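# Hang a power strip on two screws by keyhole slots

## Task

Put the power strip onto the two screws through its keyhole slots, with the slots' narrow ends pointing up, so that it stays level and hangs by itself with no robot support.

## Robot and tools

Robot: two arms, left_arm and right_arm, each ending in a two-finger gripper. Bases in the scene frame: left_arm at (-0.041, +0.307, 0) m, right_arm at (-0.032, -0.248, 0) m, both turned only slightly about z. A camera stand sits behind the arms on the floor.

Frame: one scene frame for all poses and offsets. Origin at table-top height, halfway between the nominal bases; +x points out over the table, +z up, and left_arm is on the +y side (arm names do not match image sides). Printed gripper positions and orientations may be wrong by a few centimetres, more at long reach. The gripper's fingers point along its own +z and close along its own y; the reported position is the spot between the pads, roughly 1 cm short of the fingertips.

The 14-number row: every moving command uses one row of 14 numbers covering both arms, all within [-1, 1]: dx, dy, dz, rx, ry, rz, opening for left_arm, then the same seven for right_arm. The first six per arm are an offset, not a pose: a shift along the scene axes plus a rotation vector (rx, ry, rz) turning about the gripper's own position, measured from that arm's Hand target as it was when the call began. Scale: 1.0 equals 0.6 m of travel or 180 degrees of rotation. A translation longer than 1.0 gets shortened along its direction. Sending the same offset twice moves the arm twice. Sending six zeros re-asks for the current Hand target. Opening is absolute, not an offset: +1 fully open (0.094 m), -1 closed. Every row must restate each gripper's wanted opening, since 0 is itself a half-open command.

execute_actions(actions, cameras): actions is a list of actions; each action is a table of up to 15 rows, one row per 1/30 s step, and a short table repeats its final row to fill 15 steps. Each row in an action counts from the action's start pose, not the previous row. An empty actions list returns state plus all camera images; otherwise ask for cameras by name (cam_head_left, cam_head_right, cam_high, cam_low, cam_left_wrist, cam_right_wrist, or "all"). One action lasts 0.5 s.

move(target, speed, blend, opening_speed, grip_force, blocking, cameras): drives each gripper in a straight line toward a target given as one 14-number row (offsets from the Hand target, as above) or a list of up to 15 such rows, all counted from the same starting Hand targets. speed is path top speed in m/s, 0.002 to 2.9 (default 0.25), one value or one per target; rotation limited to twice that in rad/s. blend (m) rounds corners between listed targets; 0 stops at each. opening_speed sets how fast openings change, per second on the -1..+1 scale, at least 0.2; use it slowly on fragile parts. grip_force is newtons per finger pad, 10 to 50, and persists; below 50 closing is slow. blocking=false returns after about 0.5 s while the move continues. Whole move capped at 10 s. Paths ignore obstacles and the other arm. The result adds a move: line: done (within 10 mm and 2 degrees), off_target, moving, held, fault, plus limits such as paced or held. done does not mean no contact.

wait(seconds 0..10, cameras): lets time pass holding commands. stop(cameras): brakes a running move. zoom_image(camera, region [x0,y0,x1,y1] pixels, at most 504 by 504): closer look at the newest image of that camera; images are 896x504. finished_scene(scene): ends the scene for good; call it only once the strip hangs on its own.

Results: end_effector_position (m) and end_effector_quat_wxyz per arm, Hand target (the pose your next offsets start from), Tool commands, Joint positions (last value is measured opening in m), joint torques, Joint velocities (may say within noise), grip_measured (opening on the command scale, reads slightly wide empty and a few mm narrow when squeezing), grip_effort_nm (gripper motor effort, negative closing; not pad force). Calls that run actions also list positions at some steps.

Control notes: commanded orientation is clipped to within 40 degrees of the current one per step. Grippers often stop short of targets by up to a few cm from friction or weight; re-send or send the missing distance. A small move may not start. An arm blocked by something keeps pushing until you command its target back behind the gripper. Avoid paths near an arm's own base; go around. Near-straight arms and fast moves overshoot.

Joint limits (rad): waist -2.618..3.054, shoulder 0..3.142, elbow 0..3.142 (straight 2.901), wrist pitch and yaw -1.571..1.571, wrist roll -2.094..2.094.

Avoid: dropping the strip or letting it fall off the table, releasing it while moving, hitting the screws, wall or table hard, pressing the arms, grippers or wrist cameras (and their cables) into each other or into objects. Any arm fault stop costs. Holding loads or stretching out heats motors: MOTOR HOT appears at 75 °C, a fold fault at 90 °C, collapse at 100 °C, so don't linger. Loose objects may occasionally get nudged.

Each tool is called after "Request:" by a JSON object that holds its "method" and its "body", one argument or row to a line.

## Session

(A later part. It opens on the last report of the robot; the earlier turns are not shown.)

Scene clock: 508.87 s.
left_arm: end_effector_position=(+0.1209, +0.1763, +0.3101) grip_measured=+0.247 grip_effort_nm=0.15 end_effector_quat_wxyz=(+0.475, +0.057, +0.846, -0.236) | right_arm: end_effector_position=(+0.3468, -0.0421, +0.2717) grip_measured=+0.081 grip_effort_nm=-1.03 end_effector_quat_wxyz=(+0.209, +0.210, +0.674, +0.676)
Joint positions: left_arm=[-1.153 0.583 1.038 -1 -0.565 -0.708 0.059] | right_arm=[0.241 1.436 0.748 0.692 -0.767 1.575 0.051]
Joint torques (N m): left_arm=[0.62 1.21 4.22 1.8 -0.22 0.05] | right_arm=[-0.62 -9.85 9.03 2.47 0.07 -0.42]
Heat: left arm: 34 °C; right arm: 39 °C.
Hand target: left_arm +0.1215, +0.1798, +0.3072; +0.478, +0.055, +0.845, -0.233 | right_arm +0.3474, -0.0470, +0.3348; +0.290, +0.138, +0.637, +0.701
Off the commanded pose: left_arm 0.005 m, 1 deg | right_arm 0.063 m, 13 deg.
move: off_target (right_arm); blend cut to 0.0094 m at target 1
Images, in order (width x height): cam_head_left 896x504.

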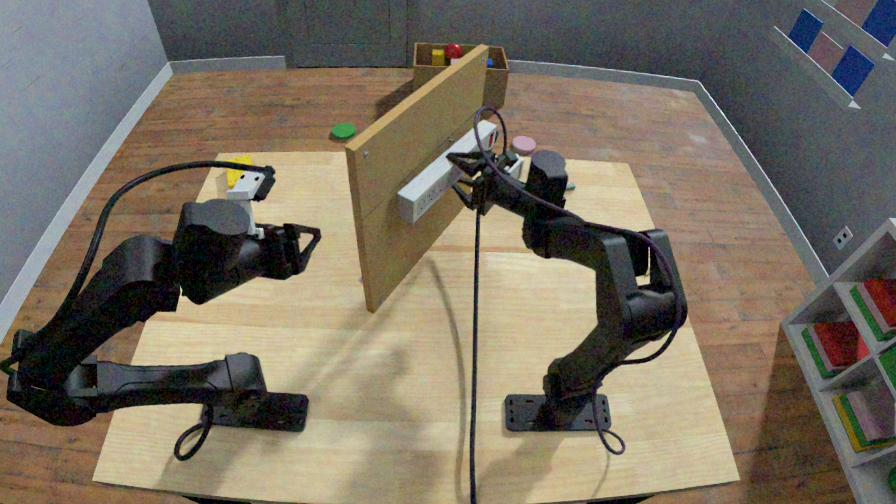

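Request:
{"method": "move", "body": {
  "target": [0,0,0,0,0,0,0.25, -0.0167,0.0112,0.022,0,0,0.0094,-0.2],
  "speed": 0.05
}}

Request:
{"method": "move", "body": {
  "target": [0,0,0,0,0,0,0.25, 0.0093,0.0138,0.0,0,0,0,-0.2],
  "speed": 0.03,
  "cameras": ["cam_head_left", "cam_head_right"]
}}

Request:
{"method": "zoom_image", "body": {
  "camera": "cam_head_left",
  "region": [350, 100, 520, 250]
}}

Scene clock: 513.13 s.
left_arm: end_effector_position=(+0.1209, +0.1763, +0.3101) grip_measured=+0.247 grip_effort_nm=0.15 end_effector_quat_wxyz=(+0.475, +0.057, +0.846, -0.236) | right_arm: end_effector_position=(+0.3395, -0.0395, +0.2845) grip_measured=+0.081 grip_effort_nm=-1.03 end_effector_quat_wxyz=(+0.202, +0.204, +0.675, +0.680)
Joint positions: left_arm=[-1.153 0.583 1.038 -1 -0.565 -0.708 0.059] | right_arm=[0.246 1.397 0.768 0.637 -0.781 1.58 0.051]
Joint torques (N m): left_arm=[0.66 1.18 4.21 1.81 -0.23 0.04] | right_arm=[0.13 -9.47 9.35 2.41 0.08 -0.4]
Heat: left arm: 34 °C; right arm: 39 °C.
Hand target: left_arm +0.1215, +0.1798, +0.3072; +0.478, +0.055, +0.845, -0.233 | right_arm +0.3373, -0.0403, +0.3479; +0.280, +0.128, +0.639, +0.705
Off the commanded pose: left_arm 0.005 m, 1 deg | right_arm 0.064 m, 13 deg.
move: off_target (right_arm)

Scene clock: 514.00 s.
left_arm: end_effector_position=(+0.1209, +0.1763, +0.3101) grip_measured=+0.247 grip_effort_nm=0.15 end_effector_quat_wxyz=(+0.475, +0.057, +0.846, -0.236) | right_arm: end_effector_position=(+0.3355, -0.0311, +0.2983) grip_measured=+0.081 grip_effort_nm=-1.02 end_effector_quat_wxyz=(+0.203, +0.188, +0.672, +0.686)
Joint positions: left_arm=[-1.153 0.583 1.038 -1 -0.565 -0.708 0.059] | right_arm=[0.269 1.387 0.796 0.627 -0.781 1.58 0.051]
Joint torques (N m): left_arm=[0.64 1.2 4.22 1.8 -0.21 0.04] | right_arm=[0.14 -6.37 9.46 2.46 0.32 -0.47]
Heat: left arm: 34 °C; right arm: 39 °C.
Hand target: left_arm +0.1215, +0.1798, +0.3072; +0.478, +0.055, +0.845, -0.233 | right_arm +0.3428, -0.0320, +0.3481; +0.280, +0.128, +0.639, +0.705
Off the commanded pose: left_arm 0.005 m, 1 deg | right_arm 0.050 m, 12 deg.
move: off_target (right_arm)
Images, in order (width x height): cam_head_left 896x504, cam_head_right 896x504.

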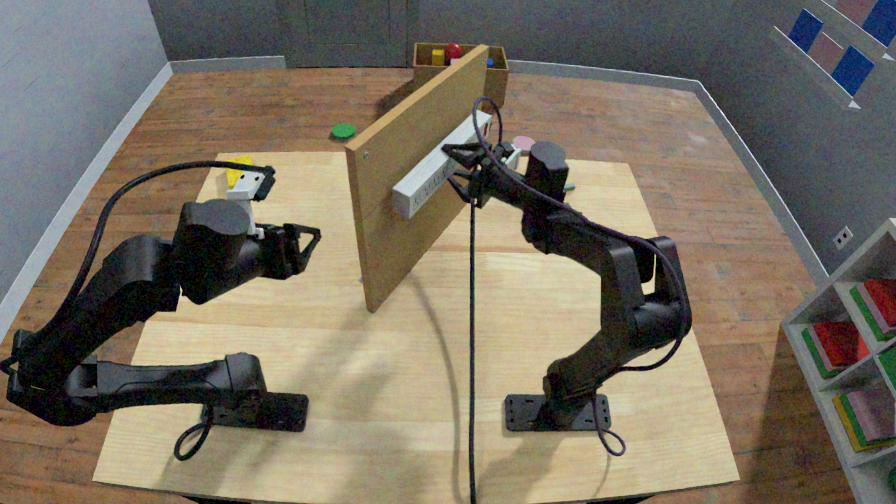

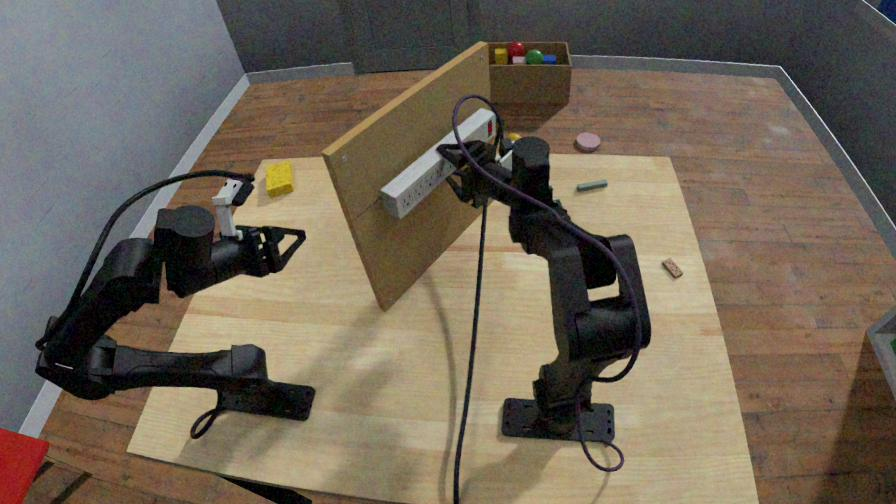

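Scaled by 2.965 from the camera's 896x504 image, which has a finer 1280x720 frame.

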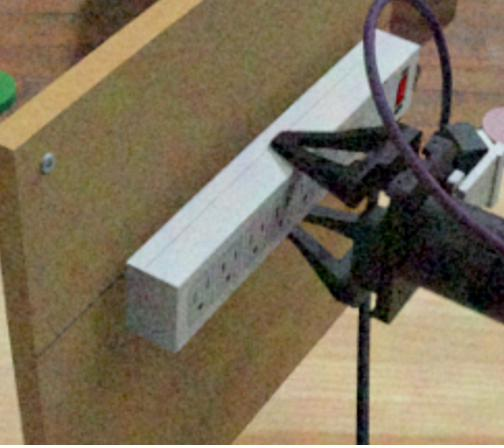

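Request:
{"method": "move", "body": {
  "target": [
    [0,0,0,0,0,0,0.25, -0.0378,-0.0652,-0.0217,0,0,0,-0.2],
    [0,0,0,0,0,0,0.25, 0.0103,0.0063,-0.0217,0,0,0,-0.2]
  ],
  "speed": [0.08, 0.04],
  "cameras": ["cam_head_left"]
}}

Request:
{"method": "zoom_image", "body": {
  "camera": "cam_head_left",
  "region": [350, 100, 520, 250]
}}

Scene clock: 522.37 s.
left_arm: end_effector_position=(+0.1209, +0.1763, +0.3101) grip_measured=+0.247 grip_effort_nm=0.15 end_effector_quat_wxyz=(+0.475, +0.057, +0.846, -0.236) | right_arm: end_effector_position=(+0.3391, -0.0283, +0.2837) grip_measured=+0.081 grip_effort_nm=-1.03 end_effector_quat_wxyz=(+0.196, +0.197, +0.676, +0.683)
Joint positions: left_arm=[-1.153 0.583 1.038 -1 -0.565 -0.708 0.059] | right_arm=[0.277 1.42 0.778 0.656 -0.771 1.584 0.051]
Joint torques (N m): left_arm=[0.64 1.2 4.22 1.8 -0.22 0.05] | right_arm=[0.08 -6.01 9.4 2.64 0.29 -0.55]
Heat: left arm: 34 °C; right arm: 40 °C.
Hand target: left_arm +0.1215, +0.1798, +0.3072; +0.478, +0.055, +0.845, -0.233 | right_arm +0.3491, -0.0282, +0.3350; +0.280, +0.128, +0.639, +0.705
Off the commanded pose: left_arm 0.005 m, 1 deg | right_arm 0.052 m, 13 deg.
move: off_target (right_arm)
Images, in order (width x height): cam_head_left 896x504.

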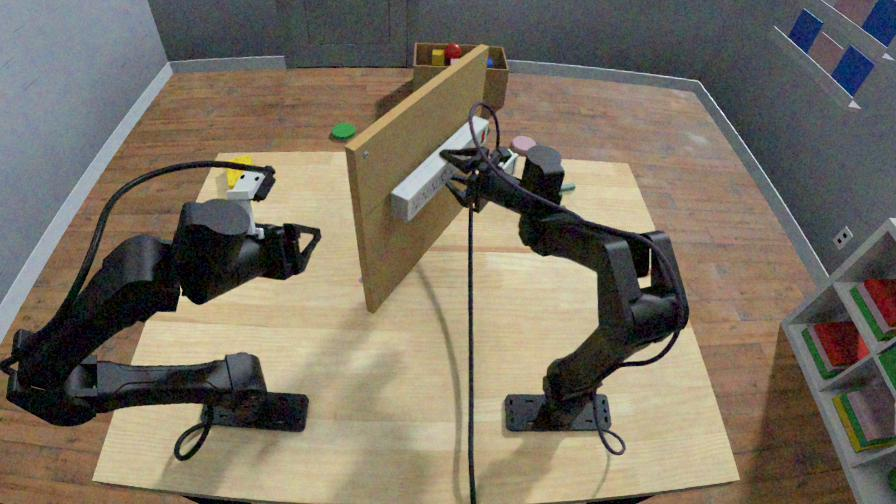

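Scaled by 2.965 from the camera's 896x504 image, which has a finer 1280x720 frame.

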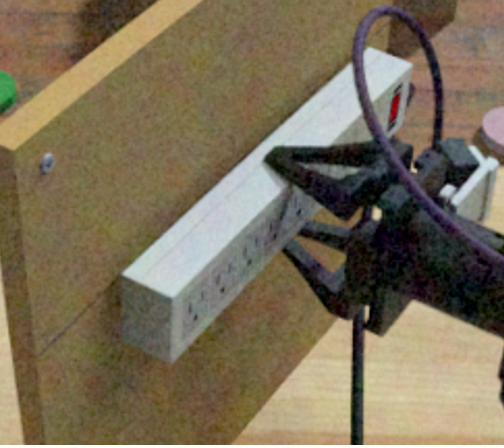

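Request:
{"method": "move", "body": {
  "target": [0,0,0,0,0,0,0.25, 0.0056,0.0083,0,0,0,0,-0.2],
  "speed": 0.03
}}

Request:
{"method": "move", "body": {
  "target": [0,0,0,0,0,0,0.25, 0.0037,0.0055,0,0,0,0,-0.2],
  "speed": 0.03
}}

Request:
{"method": "move", "body": {
  "target": [0,0,0,0,0,0,0.25, 0.0037,0.0055,0,0,0,0,-0.2],
  "speed": 0.03,
  "cameras": ["cam_head_left"]
}}

Request:
{"method": "zoom_image", "body": {
  "camera": "cam_head_left",
  "region": [350, 100, 520, 250]
}}

Scene clock: 526.80 s.
left_arm: end_effector_position=(+0.1209, +0.1763, +0.3101) grip_measured=+0.247 grip_effort_nm=0.15 end_effector_quat_wxyz=(+0.475, +0.057, +0.846, -0.236) | right_arm: end_effector_position=(+0.3403, -0.0247, +0.2838) grip_measured=+0.081 grip_effort_nm=-1.03 end_effector_quat_wxyz=(+0.196, +0.195, +0.676, +0.683)
Joint positions: left_arm=[-1.153 0.583 1.038 -1 -0.565 -0.708 0.059] | right_arm=[0.287 1.429 0.786 0.656 -0.763 1.581 0.051]
Joint torques (N m): left_arm=[0.64 1.18 4.25 1.8 -0.22 0.04] | right_arm=[0.27 -5.45 9.87 2.64 0.34 -0.54]
Heat: left arm: 34 °C; right arm: 41 °C.
Hand target: left_arm +0.1215, +0.1798, +0.3072; +0.478, +0.055, +0.845, -0.233 | right_arm +0.3525, -0.0232, +0.3350; +0.280, +0.128, +0.639, +0.705
Off the commanded pose: left_arm 0.005 m, 1 deg | right_arm 0.053 m, 13 deg.
move: off_target (right_arm)

Scene clock: 527.50 s.
left_arm: end_effector_position=(+0.1209, +0.1763, +0.3101) grip_measured=+0.247 grip_effort_nm=0.15 end_effector_quat_wxyz=(+0.475, +0.057, +0.846, -0.236) | right_arm: end_effector_position=(+0.3394, -0.0226, +0.2839) grip_measured=+0.081 grip_effort_nm=-1.03 end_effector_quat_wxyz=(+0.195, +0.193, +0.677, +0.683)
Joint positions: left_arm=[-1.153 0.583 1.038 -1 -0.565 -0.708 0.059] | right_arm=[0.292 1.43 0.787 0.656 -0.763 1.581 0.051]
Joint torques (N m): left_arm=[0.62 1.21 4.23 1.79 -0.22 0.05] | right_arm=[0.5 -4.96 10.3 2.65 0.43 -0.55]
Heat: left arm: 34 °C; right arm: 41 °C.
Hand target: left_arm +0.1215, +0.1798, +0.3072; +0.478, +0.055, +0.845, -0.233 | right_arm +0.3547, -0.0200, +0.3351; +0.280, +0.128, +0.639, +0.705
Off the commanded pose: left_arm 0.005 m, 1 deg | right_arm 0.053 m, 13 deg.
move: off_target (right_arm)

Scene clock: 528.20 s.
left_arm: end_effector_position=(+0.1209, +0.1763, +0.3101) grip_measured=+0.247 grip_effort_nm=0.15 end_effector_quat_wxyz=(+0.475, +0.057, +0.846, -0.236) | right_arm: end_effector_position=(+0.3394, -0.0224, +0.2838) grip_measured=+0.081 grip_effort_nm=-1.03 end_effector_quat_wxyz=(+0.194, +0.193, +0.677, +0.683)
Joint positions: left_arm=[-1.153 0.583 1.038 -1 -0.565 -0.708 0.059] | right_arm=[0.292 1.431 0.788 0.656 -0.764 1.581 0.051]
Joint torques (N m): left_arm=[0.64 1.18 4.23 1.81 -0.22 0.04] | right_arm=[0.98 -4.36 10.91 2.65 0.52 -0.57]
Heat: left arm: 34 °C; right arm: 41 °C.
Hand target: left_arm +0.1215, +0.1798, +0.3072; +0.478, +0.055, +0.845, -0.233 | right_arm +0.3569, -0.0167, +0.3349; +0.280, +0.129, +0.639, +0.705
Off the commanded pose: left_arm 0.005 m, 1 deg | right_arm 0.055 m, 13 deg.
move: off_target (right_arm)
Images, in order (width x height): cam_head_left 896x504.

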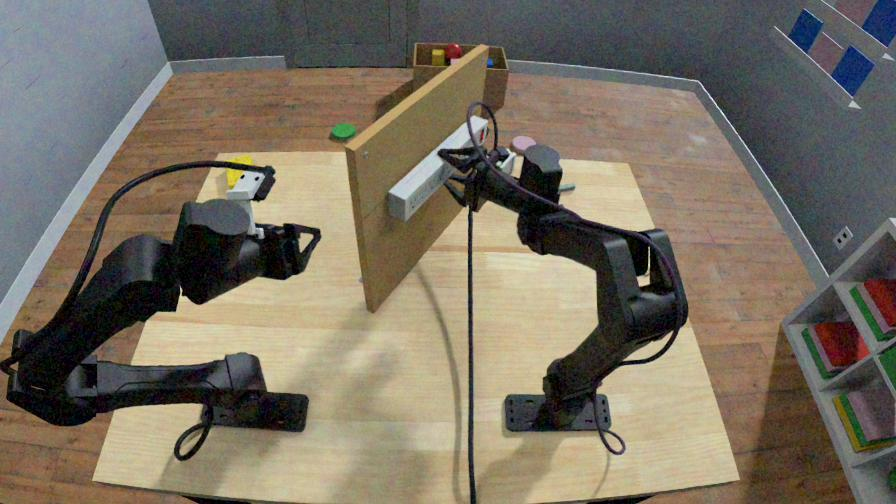

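Scaled by 2.965 from the camera's 896x504 image, which has a finer 1280x720 frame.

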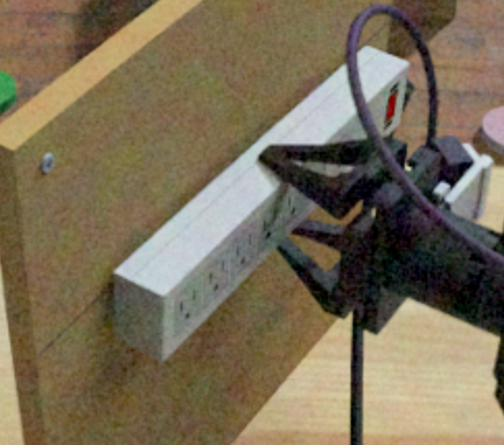

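Request:
{"method": "move", "body": {
  "target": [
    [0,0,0,0,0,0,0.25, -0.0455,-0.06,-0.005,-0.0019,-0.0028,-0.0139,-0.2],
    [0,0,0,0,0,0,0.25, -0.011,-0.0087,-0.005,-0.0019,-0.0028,-0.0139,-0.2]
  ],
  "speed": [0.08, 0.04]
}}

Request:
{"method": "move", "body": {
  "target": [0,0,0,0,0,0,0.25, 0.0047,0.0069,0,0,0,0,-0.2],
  "speed": 0.03
}}

Request:
{"method": "move", "body": {
  "target": [0,0,0,0,0,0,0.25, 0.0037,0.0055,0,0,0,0,-0.2],
  "speed": 0.03,
  "cameras": ["cam_head_left"]
}}

Request:
{"method": "zoom_image", "body": {
  "camera": "cam_head_left",
  "region": [370, 110, 490, 230]
}}

Scene clock: 536.63 s.
left_arm: end_effector_position=(+0.1209, +0.1763, +0.3101) grip_measured=+0.247 grip_effort_nm=0.15 end_effector_quat_wxyz=(+0.475, +0.057, +0.846, -0.236) | right_arm: end_effector_position=(+0.3378, -0.0228, +0.2798) grip_measured=+0.080 grip_effort_nm=-1.02 end_effector_quat_wxyz=(+0.215, +0.200, +0.677, +0.675)
Joint positions: left_arm=[-1.153 0.583 1.038 -1 -0.565 -0.708 0.059] | right_arm=[0.312 1.408 0.758 0.655 -0.702 1.553 0.051]
Joint torques (N m): left_arm=[0.62 1.21 4.25 1.8 -0.23 0.05] | right_arm=[0.34 -5.57 9.66 2.64 0.4 -0.52]
Heat: left arm: 34 °C; right arm: 42 °C.
Hand target: left_arm +0.1215, +0.1798, +0.3072; +0.478, +0.055, +0.845, -0.233 | right_arm +0.3502, -0.0218, +0.3320; +0.298, +0.138, +0.637, +0.697
Off the commanded pose: left_arm 0.005 m, 1 deg | right_arm 0.054 m, 13 deg.
move: off_target (right_arm)

Scene clock: 537.33 s.
left_arm: end_effector_position=(+0.1209, +0.1763, +0.3101) grip_measured=+0.247 grip_effort_nm=0.15 end_effector_quat_wxyz=(+0.475, +0.057, +0.846, -0.236) | right_arm: end_effector_position=(+0.3376, -0.0213, +0.2800) grip_measured=+0.080 grip_effort_nm=-1.03 end_effector_quat_wxyz=(+0.214, +0.198, +0.677, +0.675)
Joint positions: left_arm=[-1.153 0.583 1.038 -1 -0.565 -0.708 0.059] | right_arm=[0.316 1.41 0.761 0.655 -0.703 1.552 0.051]
Joint torques (N m): left_arm=[0.65 1.2 4.21 1.8 -0.23 0.06] | right_arm=[0.77 -4.85 10.26 2.65 0.48 -0.53]
Heat: left arm: 34 °C; right arm: 42 °C.
Hand target: left_arm +0.1215, +0.1798, +0.3072; +0.478, +0.055, +0.845, -0.233 | right_arm +0.3531, -0.0178, +0.3321; +0.298, +0.138, +0.637, +0.697
Off the commanded pose: left_arm 0.005 m, 1 deg | right_arm 0.054 m, 13 deg.
move: off_target (right_arm)

Scene clock: 538.03 s.
left_arm: end_effector_position=(+0.1209, +0.1763, +0.3101) grip_measured=+0.247 grip_effort_nm=0.15 end_effector_quat_wxyz=(+0.475, +0.057, +0.846, -0.236) | right_arm: end_effector_position=(+0.3377, -0.0211, +0.2800) grip_measured=+0.080 grip_effort_nm=-1.03 end_effector_quat_wxyz=(+0.214, +0.198, +0.677, +0.675)
Joint positions: left_arm=[-1.153 0.583 1.038 -1 -0.565 -0.708 0.059] | right_arm=[0.316 1.412 0.762 0.655 -0.704 1.552 0.051]
Joint torques (N m): left_arm=[0.64 1.2 4.23 1.79 -0.23 0.05] | right_arm=[1.39 -4.27 10.84 2.68 0.62 -0.53]
Heat: left arm: 34 °C; right arm: 42 °C.
Hand target: left_arm +0.1215, +0.1798, +0.3072; +0.478, +0.055, +0.845, -0.233 | right_arm +0.3554, -0.0145, +0.3321; +0.299, +0.138, +0.637, +0.697
Off the commanded pose: left_arm 0.005 m, 1 deg | right_arm 0.055 m, 13 deg.
move: off_target (right_arm)
Images, in order (width x height): cam_head_left 896x504.

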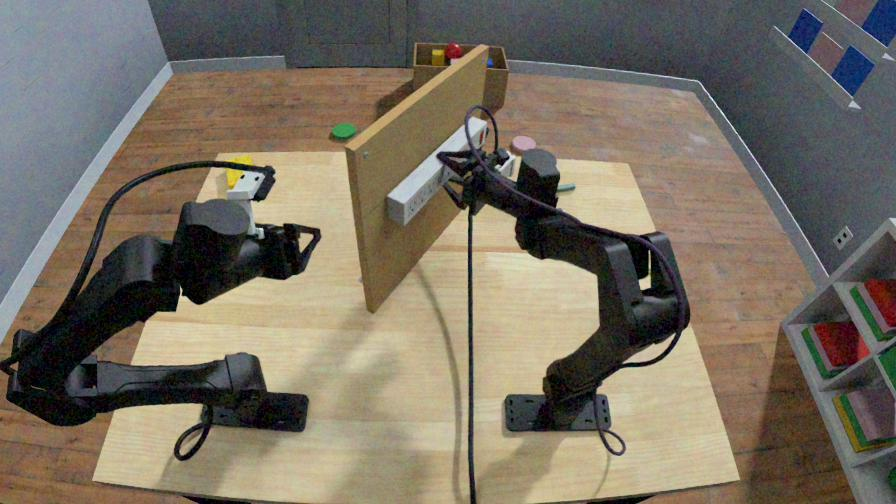

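Scaled by 4.200 from the camera's 896x504 image, which has a finer 1280x720 frame.

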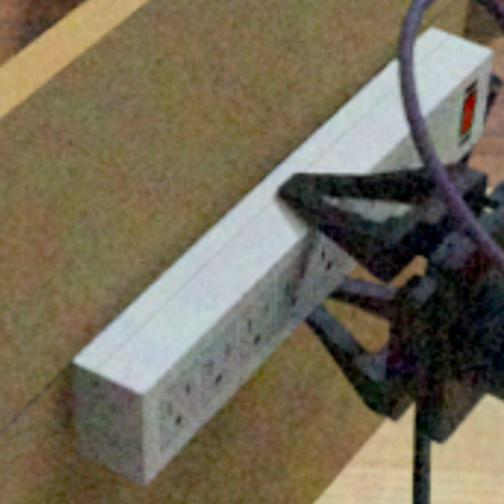

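Request:
{"method": "move", "body": {
  "target": [
    [0,0,0,0,0,0,0.25, -0.0345,-0.0572,-0.0028,0.0041,0.006,0,-0.2],
    [0,0,0,0,0,0,0.25, -0.0028,-0.0102,-0.0028,0.0041,0.006,0,-0.2]
  ],
  "speed": [0.08, 0.04]
}}

Request:
{"method": "move", "body": {
  "target": [0,0,0,0,0,0,0.25, 0.0037,0.0055,0,0,0,0,-0.2],
  "speed": 0.03
}}

Request:
{"method": "move", "body": {
  "target": [0,0,0,0,0,0,0.25, 0.0037,0.0055,0,0,0,0,-0.2],
  "speed": 0.03
}}

Scene clock: 546.07 s.
left_arm: end_effector_position=(+0.1209, +0.1763, +0.3101) grip_measured=+0.247 grip_effort_nm=0.15 end_effector_quat_wxyz=(+0.475, +0.057, +0.846, -0.236) | right_arm: end_effector_position=(+0.3389, -0.0223, +0.2771) grip_measured=+0.080 grip_effort_nm=-1.03 end_effector_quat_wxyz=(+0.206, +0.208, +0.676, +0.676)
Joint positions: left_arm=[-1.153 0.583 1.038 -1 -0.565 -0.708 0.059] | right_arm=[0.312 1.416 0.759 0.655 -0.704 1.572 0.051]
Joint torques (N m): left_arm=[0.64 1.21 4.19 1.8 -0.22 0.06] | right_arm=[0.53 -5.41 10 2.7 0.47 -0.5]
Heat: left arm: 34 °C; right arm: 44 °C.
Hand target: left_arm +0.1215, +0.1798, +0.3072; +0.478, +0.055, +0.845, -0.233 | right_arm +0.3536, -0.0206, +0.3304; +0.291, +0.147, +0.635, +0.700
Off the commanded pose: left_arm 0.005 m, 1 deg | right_arm 0.055 m, 13 deg.
move: off_target (right_arm)

Scene clock: 546.77 s.
left_arm: end_effector_position=(+0.1209, +0.1763, +0.3101) grip_measured=+0.247 grip_effort_nm=0.15 end_effector_quat_wxyz=(+0.475, +0.057, +0.846, -0.236) | right_arm: end_effector_position=(+0.3388, -0.0220, +0.2771) grip_measured=+0.080 grip_effort_nm=-1.03 end_effector_quat_wxyz=(+0.206, +0.208, +0.676, +0.676)
Joint positions: left_arm=[-1.153 0.583 1.038 -1 -0.565 -0.708 0.059] | right_arm=[0.313 1.416 0.76 0.655 -0.704 1.572 0.051]
Joint torques (N m): left_arm=[0.65 1.21 4.23 1.8 -0.22 0.05] | right_arm=[1.01 -4.67 10.48 2.69 0.56 -0.5]
Heat: left arm: 34 °C; right arm: 44 °C.
Hand target: left_arm +0.1215, +0.1798, +0.3072; +0.478, +0.055, +0.845, -0.233 | right_arm +0.3558, -0.0172, +0.3304; +0.291, +0.147, +0.635, +0.700
Off the commanded pose: left_arm 0.005 m, 1 deg | right_arm 0.056 m, 13 deg.
move: off_target (right_arm)

Scene clock: 547.47 s.
left_arm: end_effector_position=(+0.1209, +0.1763, +0.3101) grip_measured=+0.247 grip_effort_nm=0.15 end_effector_quat_wxyz=(+0.475, +0.057, +0.846, -0.236) | right_arm: end_effector_position=(+0.3389, -0.0218, +0.2770) grip_measured=+0.080 grip_effort_nm=-1.03 end_effector_quat_wxyz=(+0.205, +0.208, +0.677, +0.676)
Joint positions: left_arm=[-1.153 0.583 1.038 -1 -0.565 -0.708 0.059] | right_arm=[0.313 1.418 0.761 0.655 -0.706 1.572 0.051]
Joint torques (N m): left_arm=[0.65 1.21 4.23 1.81 -0.23 0.04] | right_arm=[1.61 -4.1 11.07 2.69 0.64 -0.52]
Heat: left arm: 34 °C; right arm: 44 °C.
Hand target: left_arm +0.1215, +0.1798, +0.3072; +0.478, +0.055, +0.845, -0.233 | right_arm +0.3580, -0.0140, +0.3303; +0.291, +0.147, +0.635, +0.700
Off the commanded pose: left_arm 0.005 m, 1 deg | right_arm 0.057 m, 13 deg.
move: off_target (right_arm)

Request:
{"method": "wait", "body": {
  "seconds": 0.1,
  "cameras": ["cam_head_left", "cam_head_right"]
}}

Request:
{"method": "zoom_image", "body": {
  "camera": "cam_head_left",
  "region": [375, 160, 435, 230]
}}

Request:
{"method": "zoom_image", "body": {
  "camera": "cam_head_right",
  "region": [350, 160, 430, 230]
}}

Scene clock: 550.10 s.
left_arm: end_effector_position=(+0.1209, +0.1763, +0.3101) grip_measured=+0.247 grip_effort_nm=0.15 end_effector_quat_wxyz=(+0.475, +0.057, +0.846, -0.236) | right_arm: end_effector_position=(+0.3389, -0.0218, +0.2770) grip_measured=+0.080 grip_effort_nm=-1.03 end_effector_quat_wxyz=(+0.205, +0.208, +0.677, +0.676)
Joint positions: left_arm=[-1.153 0.583 1.038 -1 -0.565 -0.708 0.059] | right_arm=[0.313 1.418 0.761 0.655 -0.706 1.572 0.051]
Joint torques (N m): left_arm=[0.64 1.2 4.23 1.8 -0.23 0.04] | right_arm=[1.62 -4.07 11.02 2.7 0.67 -0.51]
Heat: left arm: 34 °C; right arm: 44 °C.
Hand target: left_arm +0.1215, +0.1798, +0.3072; +0.478, +0.055, +0.845, -0.233 | right_arm +0.3580, -0.0140, +0.3303; +0.291, +0.147, +0.635, +0.700
Tool commands: left_gripper/opening=+0.25 right_gripper/opening=-0.2
Off the commanded pose: left_arm 0.005 m, 1 deg | right_arm 0.057 m, 13 deg.
wait: 0.10 s; at rest from the start
Images, in order (width x height): cam_head_left 896x504, cam_head_right 896x504.

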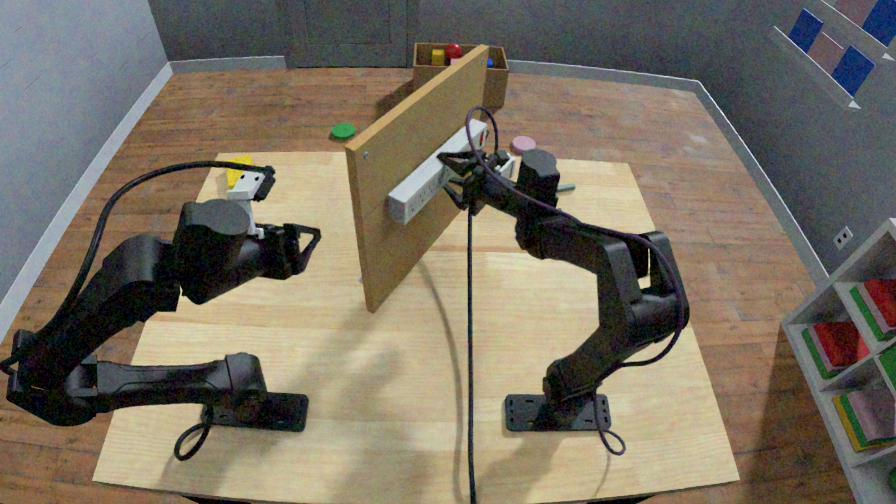

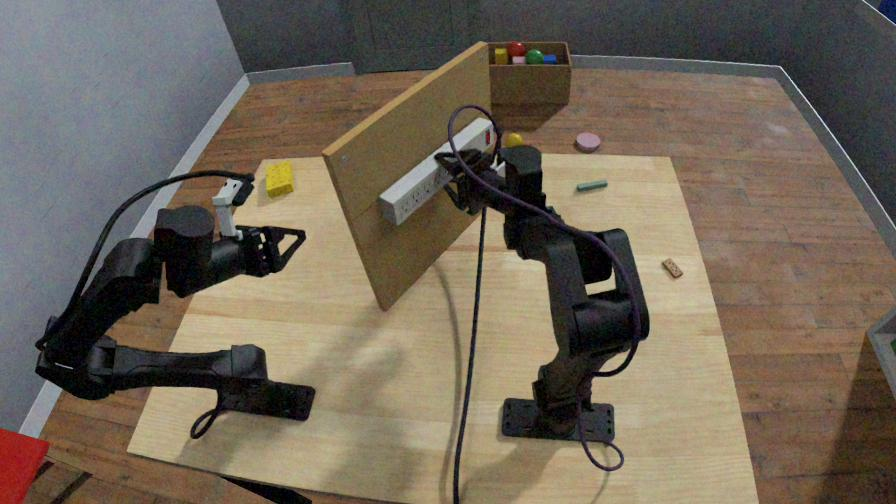

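Scaled by 7.200 from the camera's 896x504 image, which has a finer 1280x720 frame.

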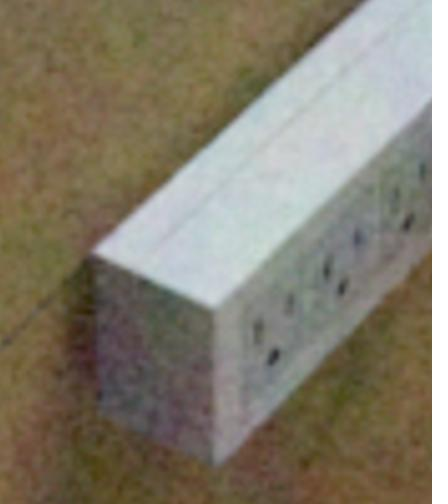

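Scaled by 6.300 from the camera's 896x504 image, which has a finer 1280x720 frame.

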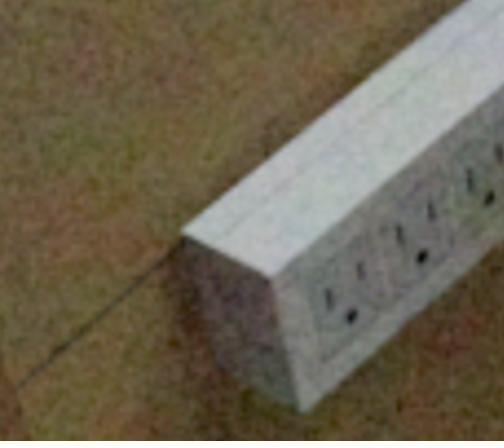

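Request:
{"method": "move", "body": {
  "target": [
    [0,0,0,0,0,0,0.25, -0.0407,-0.0633,0.0033,-0.0022,-0.0032,0,-0.2],
    [0,0,0,0,0,0,0.25, -0.0015,-0.0052,0.0033,-0.0022,-0.0032,0,-0.2]
  ],
  "speed": [0.08, 0.03]
}}

Scene clock: 555.67 s.
left_arm: end_effector_position=(+0.1209, +0.1763, +0.3101) grip_measured=+0.247 grip_effort_nm=0.15 end_effector_quat_wxyz=(+0.475, +0.057, +0.846, -0.236) | right_arm: end_effector_position=(+0.3397, -0.0224, +0.2801) grip_measured=+0.080 grip_effort_nm=-1.03 end_effector_quat_wxyz=(+0.210, +0.203, +0.676, +0.677)
Joint positions: left_arm=[-1.153 0.583 1.038 -1 -0.565 -0.708 0.059] | right_arm=[0.31 1.417 0.768 0.655 -0.709 1.565 0.051]
Joint torques (N m): left_arm=[0.62 1.2 4.21 1.81 -0.22 0.04] | right_arm=[1.18 -4.48 10.7 2.64 0.6 -0.54]
Heat: left arm: 34 °C; right arm: 45 °C.
Hand target: left_arm +0.1215, +0.1798, +0.3072; +0.478, +0.055, +0.845, -0.233 | right_arm +0.3572, -0.0171, +0.3323; +0.295, +0.142, +0.636, +0.698
Off the commanded pose: left_arm 0.005 m, 1 deg | right_arm 0.055 m, 13 deg.
move: off_target (right_arm)

Request:
{"method": "move", "body": {
  "target": [
    [0,0,0,0,0,0,0.25, -0.042,-0.0623,0.005,0,0,0,-0.2],
    [0,0,0,0,0,0,0.25, 0,0,0.005,0,0,0,-0.2]
  ],
  "speed": [0.08, 0.03]
}}

Request:
{"method": "move", "body": {
  "target": [
    [0,0,0,0,0,0,0.25, -0.0392,-0.0641,0.0,0,0,0,-0.2],
    [0,0,0,0,0,0,0.25, 0.0028,-0.0019,0.0,0,0,0,-0.2]
  ],
  "speed": [0.08, 0.03]
}}

Scene clock: 560.57 s.
left_arm: end_effector_position=(+0.1209, +0.1763, +0.3101) grip_measured=+0.247 grip_effort_nm=0.15 end_effector_quat_wxyz=(+0.475, +0.057, +0.846, -0.236) | right_arm: end_effector_position=(+0.3398, -0.0225, +0.2846) grip_measured=+0.080 grip_effort_nm=-1.03 end_effector_quat_wxyz=(+0.211, +0.201, +0.674, +0.679)
Joint positions: left_arm=[-1.153 0.583 1.038 -1 -0.565 -0.708 0.059] | right_arm=[0.309 1.413 0.776 0.65 -0.711 1.567 0.051]
Joint torques (N m): left_arm=[0.59 1.2 4.23 1.8 -0.22 0.04] | right_arm=[1.17 -4.3 10.84 2.59 0.59 -0.55]
Heat: left arm: 34 °C; right arm: 45 °C.
Hand target: left_arm +0.1215, +0.1798, +0.3072; +0.478, +0.055, +0.845, -0.233 | right_arm +0.3571, -0.0170, +0.3354; +0.295, +0.142, +0.636, +0.699
Off the commanded pose: left_arm 0.005 m, 1 deg | right_arm 0.054 m, 13 deg.
move: off_target (right_arm)

Scene clock: 563.33 s.
left_arm: end_effector_position=(+0.1209, +0.1763, +0.3101) grip_measured=+0.247 grip_effort_nm=0.15 end_effector_quat_wxyz=(+0.475, +0.057, +0.846, -0.236) | right_arm: end_effector_position=(+0.3414, -0.0235, +0.2839) grip_measured=+0.080 grip_effort_nm=-1.03 end_effector_quat_wxyz=(+0.210, +0.202, +0.675, +0.678)
Joint positions: left_arm=[-1.153 0.583 1.038 -1 -0.565 -0.708 0.059] | right_arm=[0.304 1.418 0.78 0.647 -0.716 1.568 0.051]
Joint torques (N m): left_arm=[0.65 1.2 4.19 1.8 -0.23 0.05] | right_arm=[1.16 -4.45 10.77 2.62 0.59 -0.56]
Heat: left arm: 34 °C; right arm: 44 °C.
Hand target: left_arm +0.1215, +0.1798, +0.3072; +0.478, +0.055, +0.845, -0.233 | right_arm +0.3589, -0.0182, +0.3354; +0.295, +0.142, +0.636, +0.699
Off the commanded pose: left_arm 0.005 m, 1 deg | right_arm 0.055 m, 13 deg.
move: off_target (right_arm)

Request:
{"method": "move", "body": {
  "target": [
    [0,0,0,0,0,0,0.25, -0.042,-0.0623,-0.0583,0,0,0,-0.2],
    [0,0,0,0,0,0,0.25, 0.0056,0.0083,-0.0583,0,0,0,-0.2]
  ],
  "speed": [0.08, 0.04],
  "cameras": ["cam_head_left", "cam_right_wrist"]
}}

Request:
{"method": "zoom_image", "body": {
  "camera": "cam_head_left",
  "region": [375, 150, 455, 240]
}}

Request:
{"method": "zoom_image", "body": {
  "camera": "cam_head_left",
  "region": [430, 110, 500, 180]
}}

Scene clock: 568.97 s.
left_arm: end_effector_position=(+0.1209, +0.1763, +0.3101) grip_measured=+0.247 grip_effort_nm=0.15 end_effector_quat_wxyz=(+0.475, +0.057, +0.846, -0.236) | right_arm: end_effector_position=(+0.3451, -0.0173, +0.2503) grip_measured=+0.080 grip_effort_nm=-1.03 end_effector_quat_wxyz=(+0.212, +0.201, +0.676, +0.676)
Joint positions: left_arm=[-1.153 0.583 1.038 -1 -0.565 -0.708 0.059] | right_arm=[0.322 1.507 0.711 0.803 -0.695 1.559 0.051]
Joint torques (N m): left_arm=[0.64 1.22 4.23 1.8 -0.23 0.04] | right_arm=[0.87 -5.3 10.09 2.62 0.52 -0.52]
Heat: left arm: 34 °C; right arm: 44 °C.
Hand target: left_arm +0.1215, +0.1798, +0.3072; +0.478, +0.055, +0.845, -0.233 | right_arm +0.3622, -0.0133, +0.3003; +0.295, +0.142, +0.636, +0.698
Off the commanded pose: left_arm 0.005 m, 1 deg | right_arm 0.053 m, 13 deg.
move: off_target (right_arm)
Images, in order (width x height): cam_head_left 896x504, cam_right_wrist 896x504.

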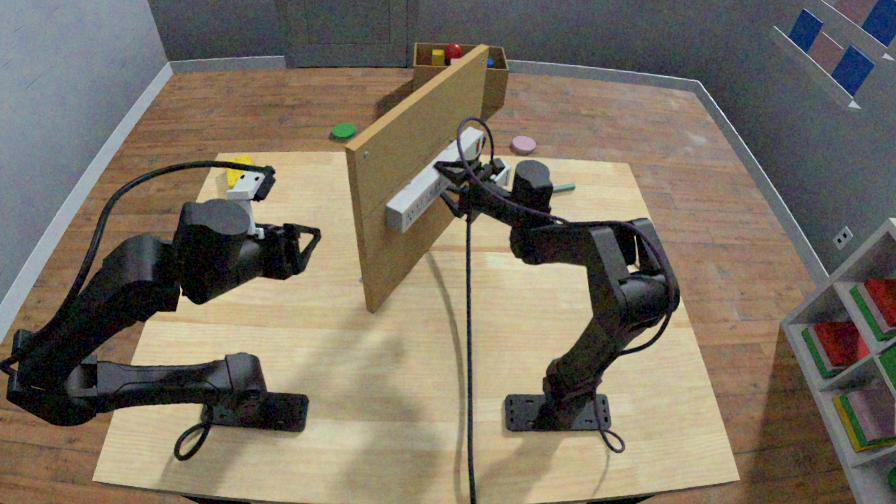

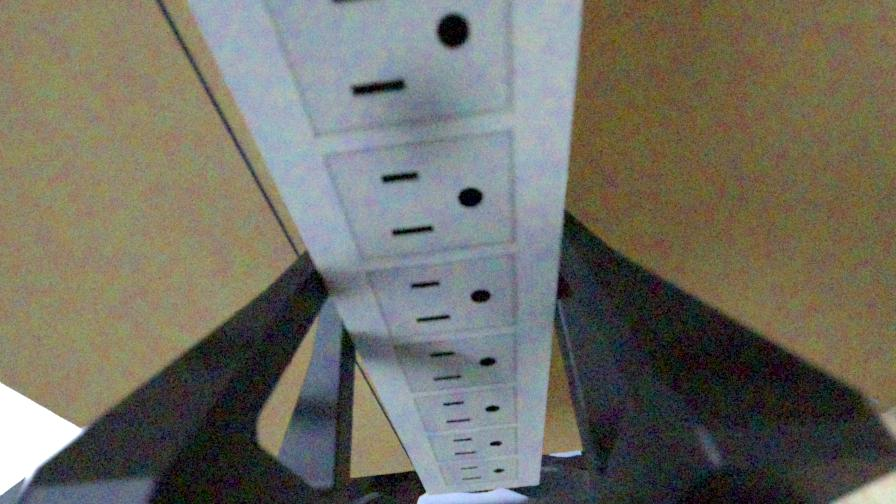

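Scaled by 5.600 from the camera's 896x504 image, which has a finer 1280x720 frame.

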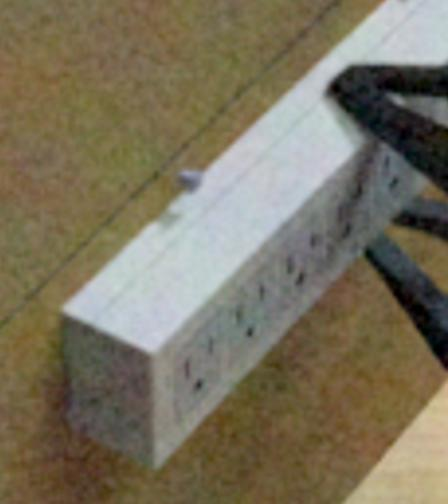

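Scaled by 7.200 from the camera's 896x504 image, which has a finer 1280x720 frame.

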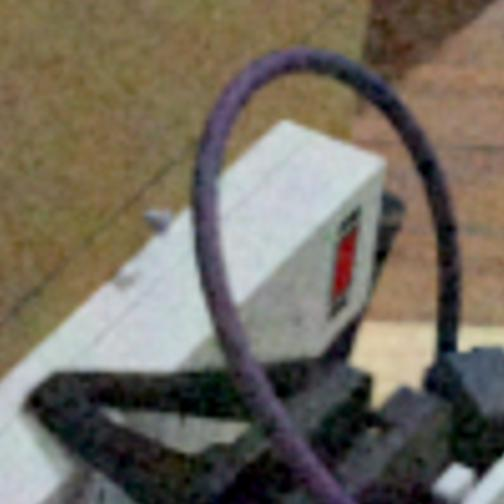

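Request:
{"method": "move", "body": {
  "target": [
    [0,0,0,0,0,0,0.25, -0.0503,-0.0567,0.055,0,0,0,-0.2],
    [0,0,0,0,0,0,0.25, -0.014,-0.0027,0.055,0,0,0,-0.2]
  ],
  "speed": [0.08, 0.03]
}}

Scene clock: 584.30 s.
left_arm: end_effector_position=(+0.1209, +0.1763, +0.3101) grip_measured=+0.247 grip_effort_nm=0.15 end_effector_quat_wxyz=(+0.475, +0.057, +0.846, -0.236) | right_arm: end_effector_position=(+0.3371, -0.0201, +0.2834) grip_measured=+0.080 grip_effort_nm=-1.03 end_effector_quat_wxyz=(+0.215, +0.198, +0.673, +0.679)
Joint positions: left_arm=[-1.153 0.583 1.038 -1 -0.565 -0.708 0.059] | right_arm=[0.321 1.408 0.762 0.666 -0.696 1.562 0.051]
Joint torques (N m): left_arm=[0.64 1.21 4.23 1.8 -0.23 0.04] | right_arm=[1.07 -4.36 10.84 2.53 0.55 -0.53]
Heat: left arm: 34 °C; right arm: 43 °C.
Hand target: left_arm +0.1215, +0.1798, +0.3072; +0.478, +0.055, +0.845, -0.233 | right_arm +0.3538, -0.0149, +0.3333; +0.295, +0.143, +0.636, +0.698
Off the commanded pose: left_arm 0.005 m, 1 deg | right_arm 0.053 m, 12 deg.
move: off_target (right_arm)

Request:
{"method": "move", "body": {
  "target": [
    [0,0,0,0,0,0,0.25, -0.042,-0.0623,-0.0042,0,0,0,-0.2],
    [0,0,0,0,0,0,0.25, 0,0,-0.0042,0,0,0,-0.2]
  ],
  "speed": [0.08, 0.03]
}}

Request:
{"method": "move", "body": {
  "target": [
    [0,0,0,0,0,0,0.25, -0.042,-0.0623,-0.0033,0,0,0,-0.2],
    [0,0,0,0,0,0,0.25, 0,0,-0.0033,0,0,0,-0.2]
  ],
  "speed": [0.08, 0.03]
}}

Scene clock: 588.10 s.
left_arm: end_effector_position=(+0.1209, +0.1763, +0.3101) grip_measured=+0.247 grip_effort_nm=0.15 end_effector_quat_wxyz=(+0.475, +0.057, +0.846, -0.236) | right_arm: end_effector_position=(+0.3367, -0.0202, +0.2798) grip_measured=+0.080 grip_effort_nm=-1.03 end_effector_quat_wxyz=(+0.212, +0.201, +0.675, +0.677)
Joint positions: left_arm=[-1.153 0.583 1.038 -1 -0.565 -0.708 0.059] | right_arm=[0.32 1.41 0.756 0.664 -0.698 1.562 0.051]
Joint torques (N m): left_arm=[0.62 1.2 4.25 1.8 -0.23 0.05] | right_arm=[1.09 -4.36 10.71 2.62 0.57 -0.55]
Heat: left arm: 34 °C; right arm: 42 °C.
Hand target: left_arm +0.1215, +0.1798, +0.3072; +0.478, +0.055, +0.845, -0.233 | right_arm +0.3538, -0.0148, +0.3308; +0.295, +0.142, +0.636, +0.698
Off the commanded pose: left_arm 0.005 m, 1 deg | right_arm 0.054 m, 13 deg.
move: off_target (right_arm)

Scene clock: 590.87 s.
left_arm: end_effector_position=(+0.1209, +0.1763, +0.3101) grip_measured=+0.247 grip_effort_nm=0.15 end_effector_quat_wxyz=(+0.475, +0.057, +0.846, -0.236) | right_arm: end_effector_position=(+0.3366, -0.0201, +0.2766) grip_measured=+0.080 grip_effort_nm=-1.03 end_effector_quat_wxyz=(+0.211, +0.203, +0.677, +0.676)
Joint positions: left_arm=[-1.153 0.583 1.038 -1 -0.565 -0.708 0.059] | right_arm=[0.321 1.412 0.751 0.664 -0.696 1.561 0.051]
Joint torques (N m): left_arm=[0.62 1.2 4.21 1.81 -0.22 0.04] | right_arm=[1.17 -4.52 10.66 2.65 0.56 -0.53]
Heat: left arm: 34 °C; right arm: 42 °C.
Hand target: left_arm +0.1215, +0.1798, +0.3072; +0.478, +0.055, +0.845, -0.233 | right_arm +0.3538, -0.0148, +0.3288; +0.295, +0.142, +0.636, +0.698
Off the commanded pose: left_arm 0.005 m, 1 deg | right_arm 0.055 m, 13 deg.
move: off_target (right_arm)

Request:
{"method": "move", "body": {
  "target": [
    [0,0,0,0,0,0,0.25, -0.042,-0.0623,0.0058,0,0,0,-0.2],
    [0,0,0,0,0,0,0.25, 0,0,0.0058,0,0,0,-0.2]
  ],
  "speed": [0.08, 0.03]
}}

Request:
{"method": "move", "body": {
  "target": [
    [0,0,0,0,0,0,0.25, -0.0448,-0.0604,0.0,0,0,0,-0.2],
    [0,0,0,0,0,0,0.25, -0.0028,0.0019,0.0,0,0,0,-0.2]
  ],
  "speed": [0.08, 0.03]
}}

Scene clock: 594.93 s.
left_arm: end_effector_position=(+0.1209, +0.1763, +0.3101) grip_measured=+0.247 grip_effort_nm=0.15 end_effector_quat_wxyz=(+0.475, +0.057, +0.846, -0.236) | right_arm: end_effector_position=(+0.3369, -0.0200, +0.2820) grip_measured=+0.080 grip_effort_nm=-1.03 end_effector_quat_wxyz=(+0.213, +0.201, +0.674, +0.678)
Joint positions: left_arm=[-1.153 0.583 1.038 -1 -0.565 -0.708 0.059] | right_arm=[0.322 1.408 0.761 0.66 -0.695 1.563 0.051]
Joint torques (N m): left_arm=[0.64 1.18 4.22 1.81 -0.23 0.05] | right_arm=[1.05 -4.38 10.73 2.61 0.54 -0.55]
Heat: left arm: 34 °C; right arm: 43 °C.
Hand target: left_arm +0.1215, +0.1798, +0.3072; +0.478, +0.055, +0.845, -0.233 | right_arm +0.3538, -0.0149, +0.3325; +0.295, +0.142, +0.636, +0.698
Off the commanded pose: left_arm 0.005 m, 1 deg | right_arm 0.053 m, 13 deg.
move: off_target (right_arm)

Scene clock: 597.70 s.
left_arm: end_effector_position=(+0.1209, +0.1763, +0.3101) grip_measured=+0.247 grip_effort_nm=0.15 end_effector_quat_wxyz=(+0.475, +0.057, +0.846, -0.236) | right_arm: end_effector_position=(+0.3355, -0.0186, +0.2814) grip_measured=+0.080 grip_effort_nm=-1.03 end_effector_quat_wxyz=(+0.213, +0.200, +0.675, +0.677)
Joint positions: left_arm=[-1.153 0.583 1.038 -1 -0.565 -0.708 0.059] | right_arm=[0.327 1.404 0.758 0.656 -0.691 1.561 0.051]
Joint torques (N m): left_arm=[0.62 1.21 4.21 1.81 -0.22 0.05] | right_arm=[1.06 -4.41 10.56 2.61 0.56 -0.53]
Heat: left arm: 34 °C; right arm: 43 °C.
Hand target: left_arm +0.1215, +0.1798, +0.3072; +0.478, +0.055, +0.845, -0.233 | right_arm +0.3521, -0.0137, +0.3323; +0.295, +0.142, +0.636, +0.698
Off the commanded pose: left_arm 0.005 m, 1 deg | right_arm 0.054 m, 13 deg.
move: off_target (right_arm)

Request:
{"method": "move", "body": {
  "target": [
    [0,0,0,0,0,0,0.25, -0.0398,-0.0638,-0.0058,0,0,0,-0.2],
    [0,0,0,0,0,0,0.25, 0.0022,-0.0015,-0.0058,0,0,0,-0.2],
    [0,0,0,0,0,0,0.25, 0.0022,-0.0015,0.0075,0,0,0,-0.2]
  ],
  "speed": [0.08, 0.03, 0.004]
}}

Scene clock: 613.63 s.
left_arm: end_effector_position=(+0.1209, +0.1763, +0.3101) grip_measured=+0.247 grip_effort_nm=0.15 end_effector_quat_wxyz=(+0.475, +0.057, +0.846, -0.236) | right_arm: end_effector_position=(+0.3362, -0.0198, +0.2760) grip_measured=+0.080 grip_effort_nm=-1.03 end_effector_quat_wxyz=(+0.207, +0.203, +0.680, +0.674)
Joint positions: left_arm=[-1.153 0.583 1.038 -1 -0.565 -0.708 0.059] | right_arm=[0.321 1.41 0.756 0.646 -0.701 1.558 0.051]
Joint torques (N m): left_arm=[0.64 1.2 4.22 1.79 -0.22 0.04] | right_arm=[1.17 -5.59 11.34 2.57 0.62 -0.48]
Heat: left arm: 34 °C; right arm: 46 °C.
Hand target: left_arm +0.1215, +0.1798, +0.3072; +0.478, +0.055, +0.845, -0.233 | right_arm +0.3534, -0.0146, +0.3369; +0.295, +0.142, +0.636, +0.699
Off the commanded pose: left_arm 0.005 m, 1 deg | right_arm 0.063 m, 14 deg.
move: off_target (right_arm)

Request:
{"method": "move", "body": {
  "target": [
    [0,0,0,0,0,0,0.25, -0.042,-0.0623,0.0008,0,0,0,-0.2],
    [0,0,0,0,0,0,0.25, 0,0,0.0008,0,0,0,-0.2]
  ],
  "speed": [0.08, 0.03]
}}

Request:
{"method": "move", "body": {
  "target": [
    [0,0,0,0,0,0,0.25, -0.042,-0.0623,0.0033,0,0,0,-0.2],
    [0,0,0,0,0,0,0.25, 0,0,0.0033,0,0,0,-0.2]
  ],
  "speed": [0.08, 0.03]
}}

Scene clock: 623.47 s.
left_arm: end_effector_position=(+0.1209, +0.1763, +0.3101) grip_measured=+0.247 grip_effort_nm=0.15 end_effector_quat_wxyz=(+0.475, +0.057, +0.846, -0.236) | right_arm: end_effector_position=(+0.3370, -0.0192, +0.2859) grip_measured=+0.080 grip_effort_nm=-1.03 end_effector_quat_wxyz=(+0.213, +0.201, +0.675, +0.677)
Joint positions: left_arm=[-1.153 0.583 1.038 -1 -0.565 -0.708 0.059] | right_arm=[0.324 1.401 0.775 0.635 -0.693 1.562 0.051]
Joint torques (N m): left_arm=[0.64 1.21 4.22 1.8 -0.22 0.05] | right_arm=[0.99 -4.44 10.63 2.62 0.55 -0.54]
Heat: left arm: 34 °C; right arm: 45 °C.
Hand target: left_arm +0.1215, +0.1798, +0.3072; +0.478, +0.055, +0.845, -0.233 | right_arm +0.3533, -0.0146, +0.3373; +0.295, +0.142, +0.636, +0.699
Off the commanded pose: left_arm 0.005 m, 1 deg | right_arm 0.054 m, 13 deg.
move: off_target (right_arm)

Scene clock: 626.23 s.
left_arm: end_effector_position=(+0.1209, +0.1763, +0.3101) grip_measured=+0.247 grip_effort_nm=0.15 end_effector_quat_wxyz=(+0.475, +0.057, +0.846, -0.236) | right_arm: end_effector_position=(+0.3371, -0.0196, +0.2880) grip_measured=+0.080 grip_effort_nm=-1.03 end_effector_quat_wxyz=(+0.212, +0.201, +0.675, +0.677)
Joint positions: left_arm=[-1.153 0.583 1.038 -1 -0.565 -0.708 0.059] | right_arm=[0.322 1.398 0.782 0.626 -0.697 1.563 0.051]
Joint torques (N m): left_arm=[0.62 1.21 4.23 1.8 -0.23 0.04] | right_arm=[1.05 -4.34 10.67 2.63 0.58 -0.55]
Heat: left arm: 34 °C; right arm: 46 °C.
Hand target: left_arm +0.1215, +0.1798, +0.3072; +0.478, +0.055, +0.845, -0.233 | right_arm +0.3534, -0.0147, +0.3393; +0.295, +0.142, +0.636, +0.698
Off the commanded pose: left_arm 0.005 m, 1 deg | right_arm 0.054 m, 13 deg.
move: off_target (right_arm)

Request:
{"method": "wait", "body": {
  "seconds": 0.1,
  "cameras": ["cam_head_left", "cam_head_right"]
}}

Request:
{"method": "zoom_image", "body": {
  "camera": "cam_head_left",
  "region": [375, 160, 435, 230]
}}

Request:
{"method": "zoom_image", "body": {
  "camera": "cam_head_right",
  "region": [350, 160, 430, 230]
}}

Scene clock: 627.37 s.
left_arm: end_effector_position=(+0.1209, +0.1763, +0.3101) grip_measured=+0.247 grip_effort_nm=0.15 end_effector_quat_wxyz=(+0.475, +0.057, +0.846, -0.236) | right_arm: end_effector_position=(+0.3371, -0.0196, +0.2880) grip_measured=+0.080 grip_effort_nm=-1.03 end_effector_quat_wxyz=(+0.212, +0.201, +0.675, +0.677)
Joint positions: left_arm=[-1.153 0.583 1.038 -1 -0.565 -0.708 0.059] | right_arm=[0.322 1.398 0.782 0.626 -0.697 1.563 0.051]
Joint torques (N m): left_arm=[0.62 1.18 4.23 1.8 -0.22 0.04] | right_arm=[1.11 -4.42 10.69 2.59 0.58 -0.55]
Heat: left arm: 34 °C; right arm: 46 °C.
Hand target: left_arm +0.1215, +0.1798, +0.3072; +0.478, +0.055, +0.845, -0.233 | right_arm +0.3534, -0.0147, +0.3393; +0.295, +0.142, +0.636, +0.698
Tool commands: left_gripper/opening=+0.25 right_gripper/opening=-0.2
Off the commanded pose: left_arm 0.005 m, 1 deg | right_arm 0.054 m, 13 deg.
wait: 0.10 s; at rest from the start
Images, in order (width x height): cam_head_left 896x504, cam_head_right 896x504.

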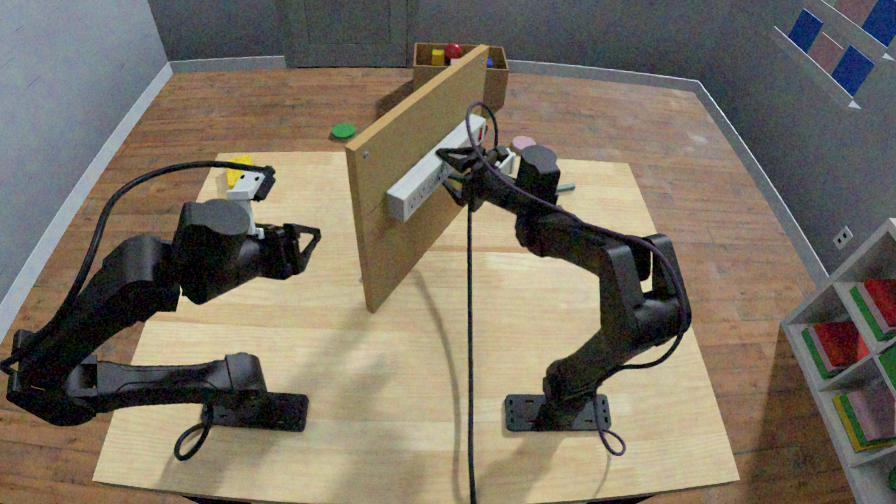

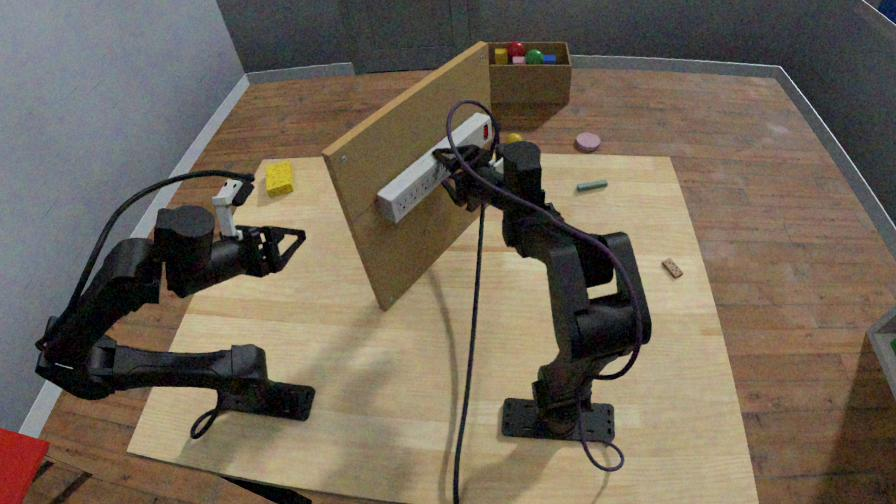

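Scaled by 7.200 from the camera's 896x504 image, which has a finer 1280x720 frame.

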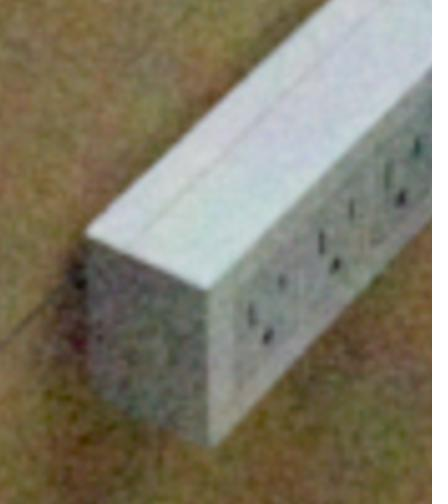

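Scaled by 6.300 from the camera's 896x504 image, which has a finer 1280x720 frame.

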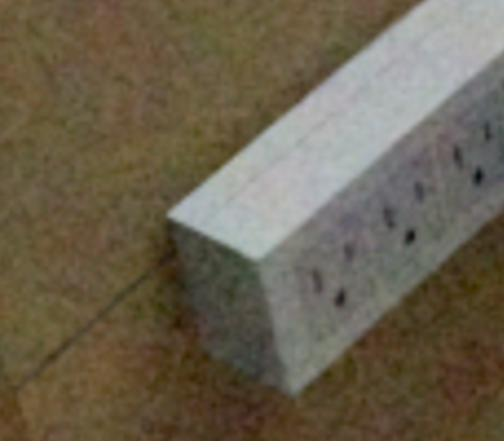

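Request:
{"method": "move", "body": {
  "target": [
    [0,0,0,0,0,0,0.25, -0.0497,-0.0572,-0.0097,0,0,0,-0.2],
    [0,0,0,0,0,0,0.25, -0.0077,0.0052,-0.0097,0,0,0,-0.2]
  ],
  "speed": [0.08, 0.03]
}}

Request:
{"method": "move", "body": {
  "target": [
    [0,0,0,0,0,0,0.25, -0.042,-0.0623,0.0033,0,0,0,-0.2],
    [0,0,0,0,0,0,0.25, 0,0,0.0033,0,0,0,-0.2]
  ],
  "speed": [0.08, 0.03]
}}

Scene clock: 643.20 s.
left_arm: end_effector_position=(+0.1209, +0.1763, +0.3101) grip_measured=+0.247 grip_effort_nm=0.15 end_effector_quat_wxyz=(+0.475, +0.057, +0.846, -0.236) | right_arm: end_effector_position=(+0.3322, -0.0177, +0.2797) grip_measured=+0.080 grip_effort_nm=-1.02 end_effector_quat_wxyz=(+0.212, +0.205, +0.679, +0.673)
Joint positions: left_arm=[-1.153 0.583 1.038 -1 -0.565 -0.708 0.059] | right_arm=[0.336 1.387 0.751 0.63 -0.677 1.555 0.051]
Joint torques (N m): left_arm=[0.65 1.22 4.23 1.8 -0.23 0.05] | right_arm=[1.24 -4.19 10.69 2.76 0.52 -0.53]
Heat: left arm: 34 °C; right arm: 47 °C.
Hand target: left_arm +0.1215, +0.1798, +0.3072; +0.478, +0.055, +0.845, -0.233 | right_arm +0.3488, -0.0114, +0.3335; +0.295, +0.142, +0.636, +0.699
Off the commanded pose: left_arm 0.005 m, 1 deg | right_arm 0.057 m, 13 deg.
move: off_target (right_arm)

Scene clock: 645.97 s.
left_arm: end_effector_position=(+0.1209, +0.1763, +0.3101) grip_measured=+0.247 grip_effort_nm=0.15 end_effector_quat_wxyz=(+0.475, +0.057, +0.846, -0.236) | right_arm: end_effector_position=(+0.3323, -0.0176, +0.2830) grip_measured=+0.080 grip_effort_nm=-1.03 end_effector_quat_wxyz=(+0.213, +0.203, +0.677, +0.675)
Joint positions: left_arm=[-1.153 0.583 1.038 -1 -0.565 -0.708 0.059] | right_arm=[0.336 1.385 0.757 0.63 -0.677 1.557 0.051]
Joint torques (N m): left_arm=[0.66 1.21 4.22 1.81 -0.22 0.04] | right_arm=[1.17 -4.07 10.78 2.67 0.52 -0.54]
Heat: left arm: 34 °C; right arm: 47 °C.
Hand target: left_arm +0.1215, +0.1798, +0.3072; +0.478, +0.055, +0.845, -0.233 | right_arm +0.3488, -0.0115, +0.3356; +0.295, +0.142, +0.636, +0.699
Off the commanded pose: left_arm 0.005 m, 1 deg | right_arm 0.055 m, 13 deg.
move: off_target (right_arm)


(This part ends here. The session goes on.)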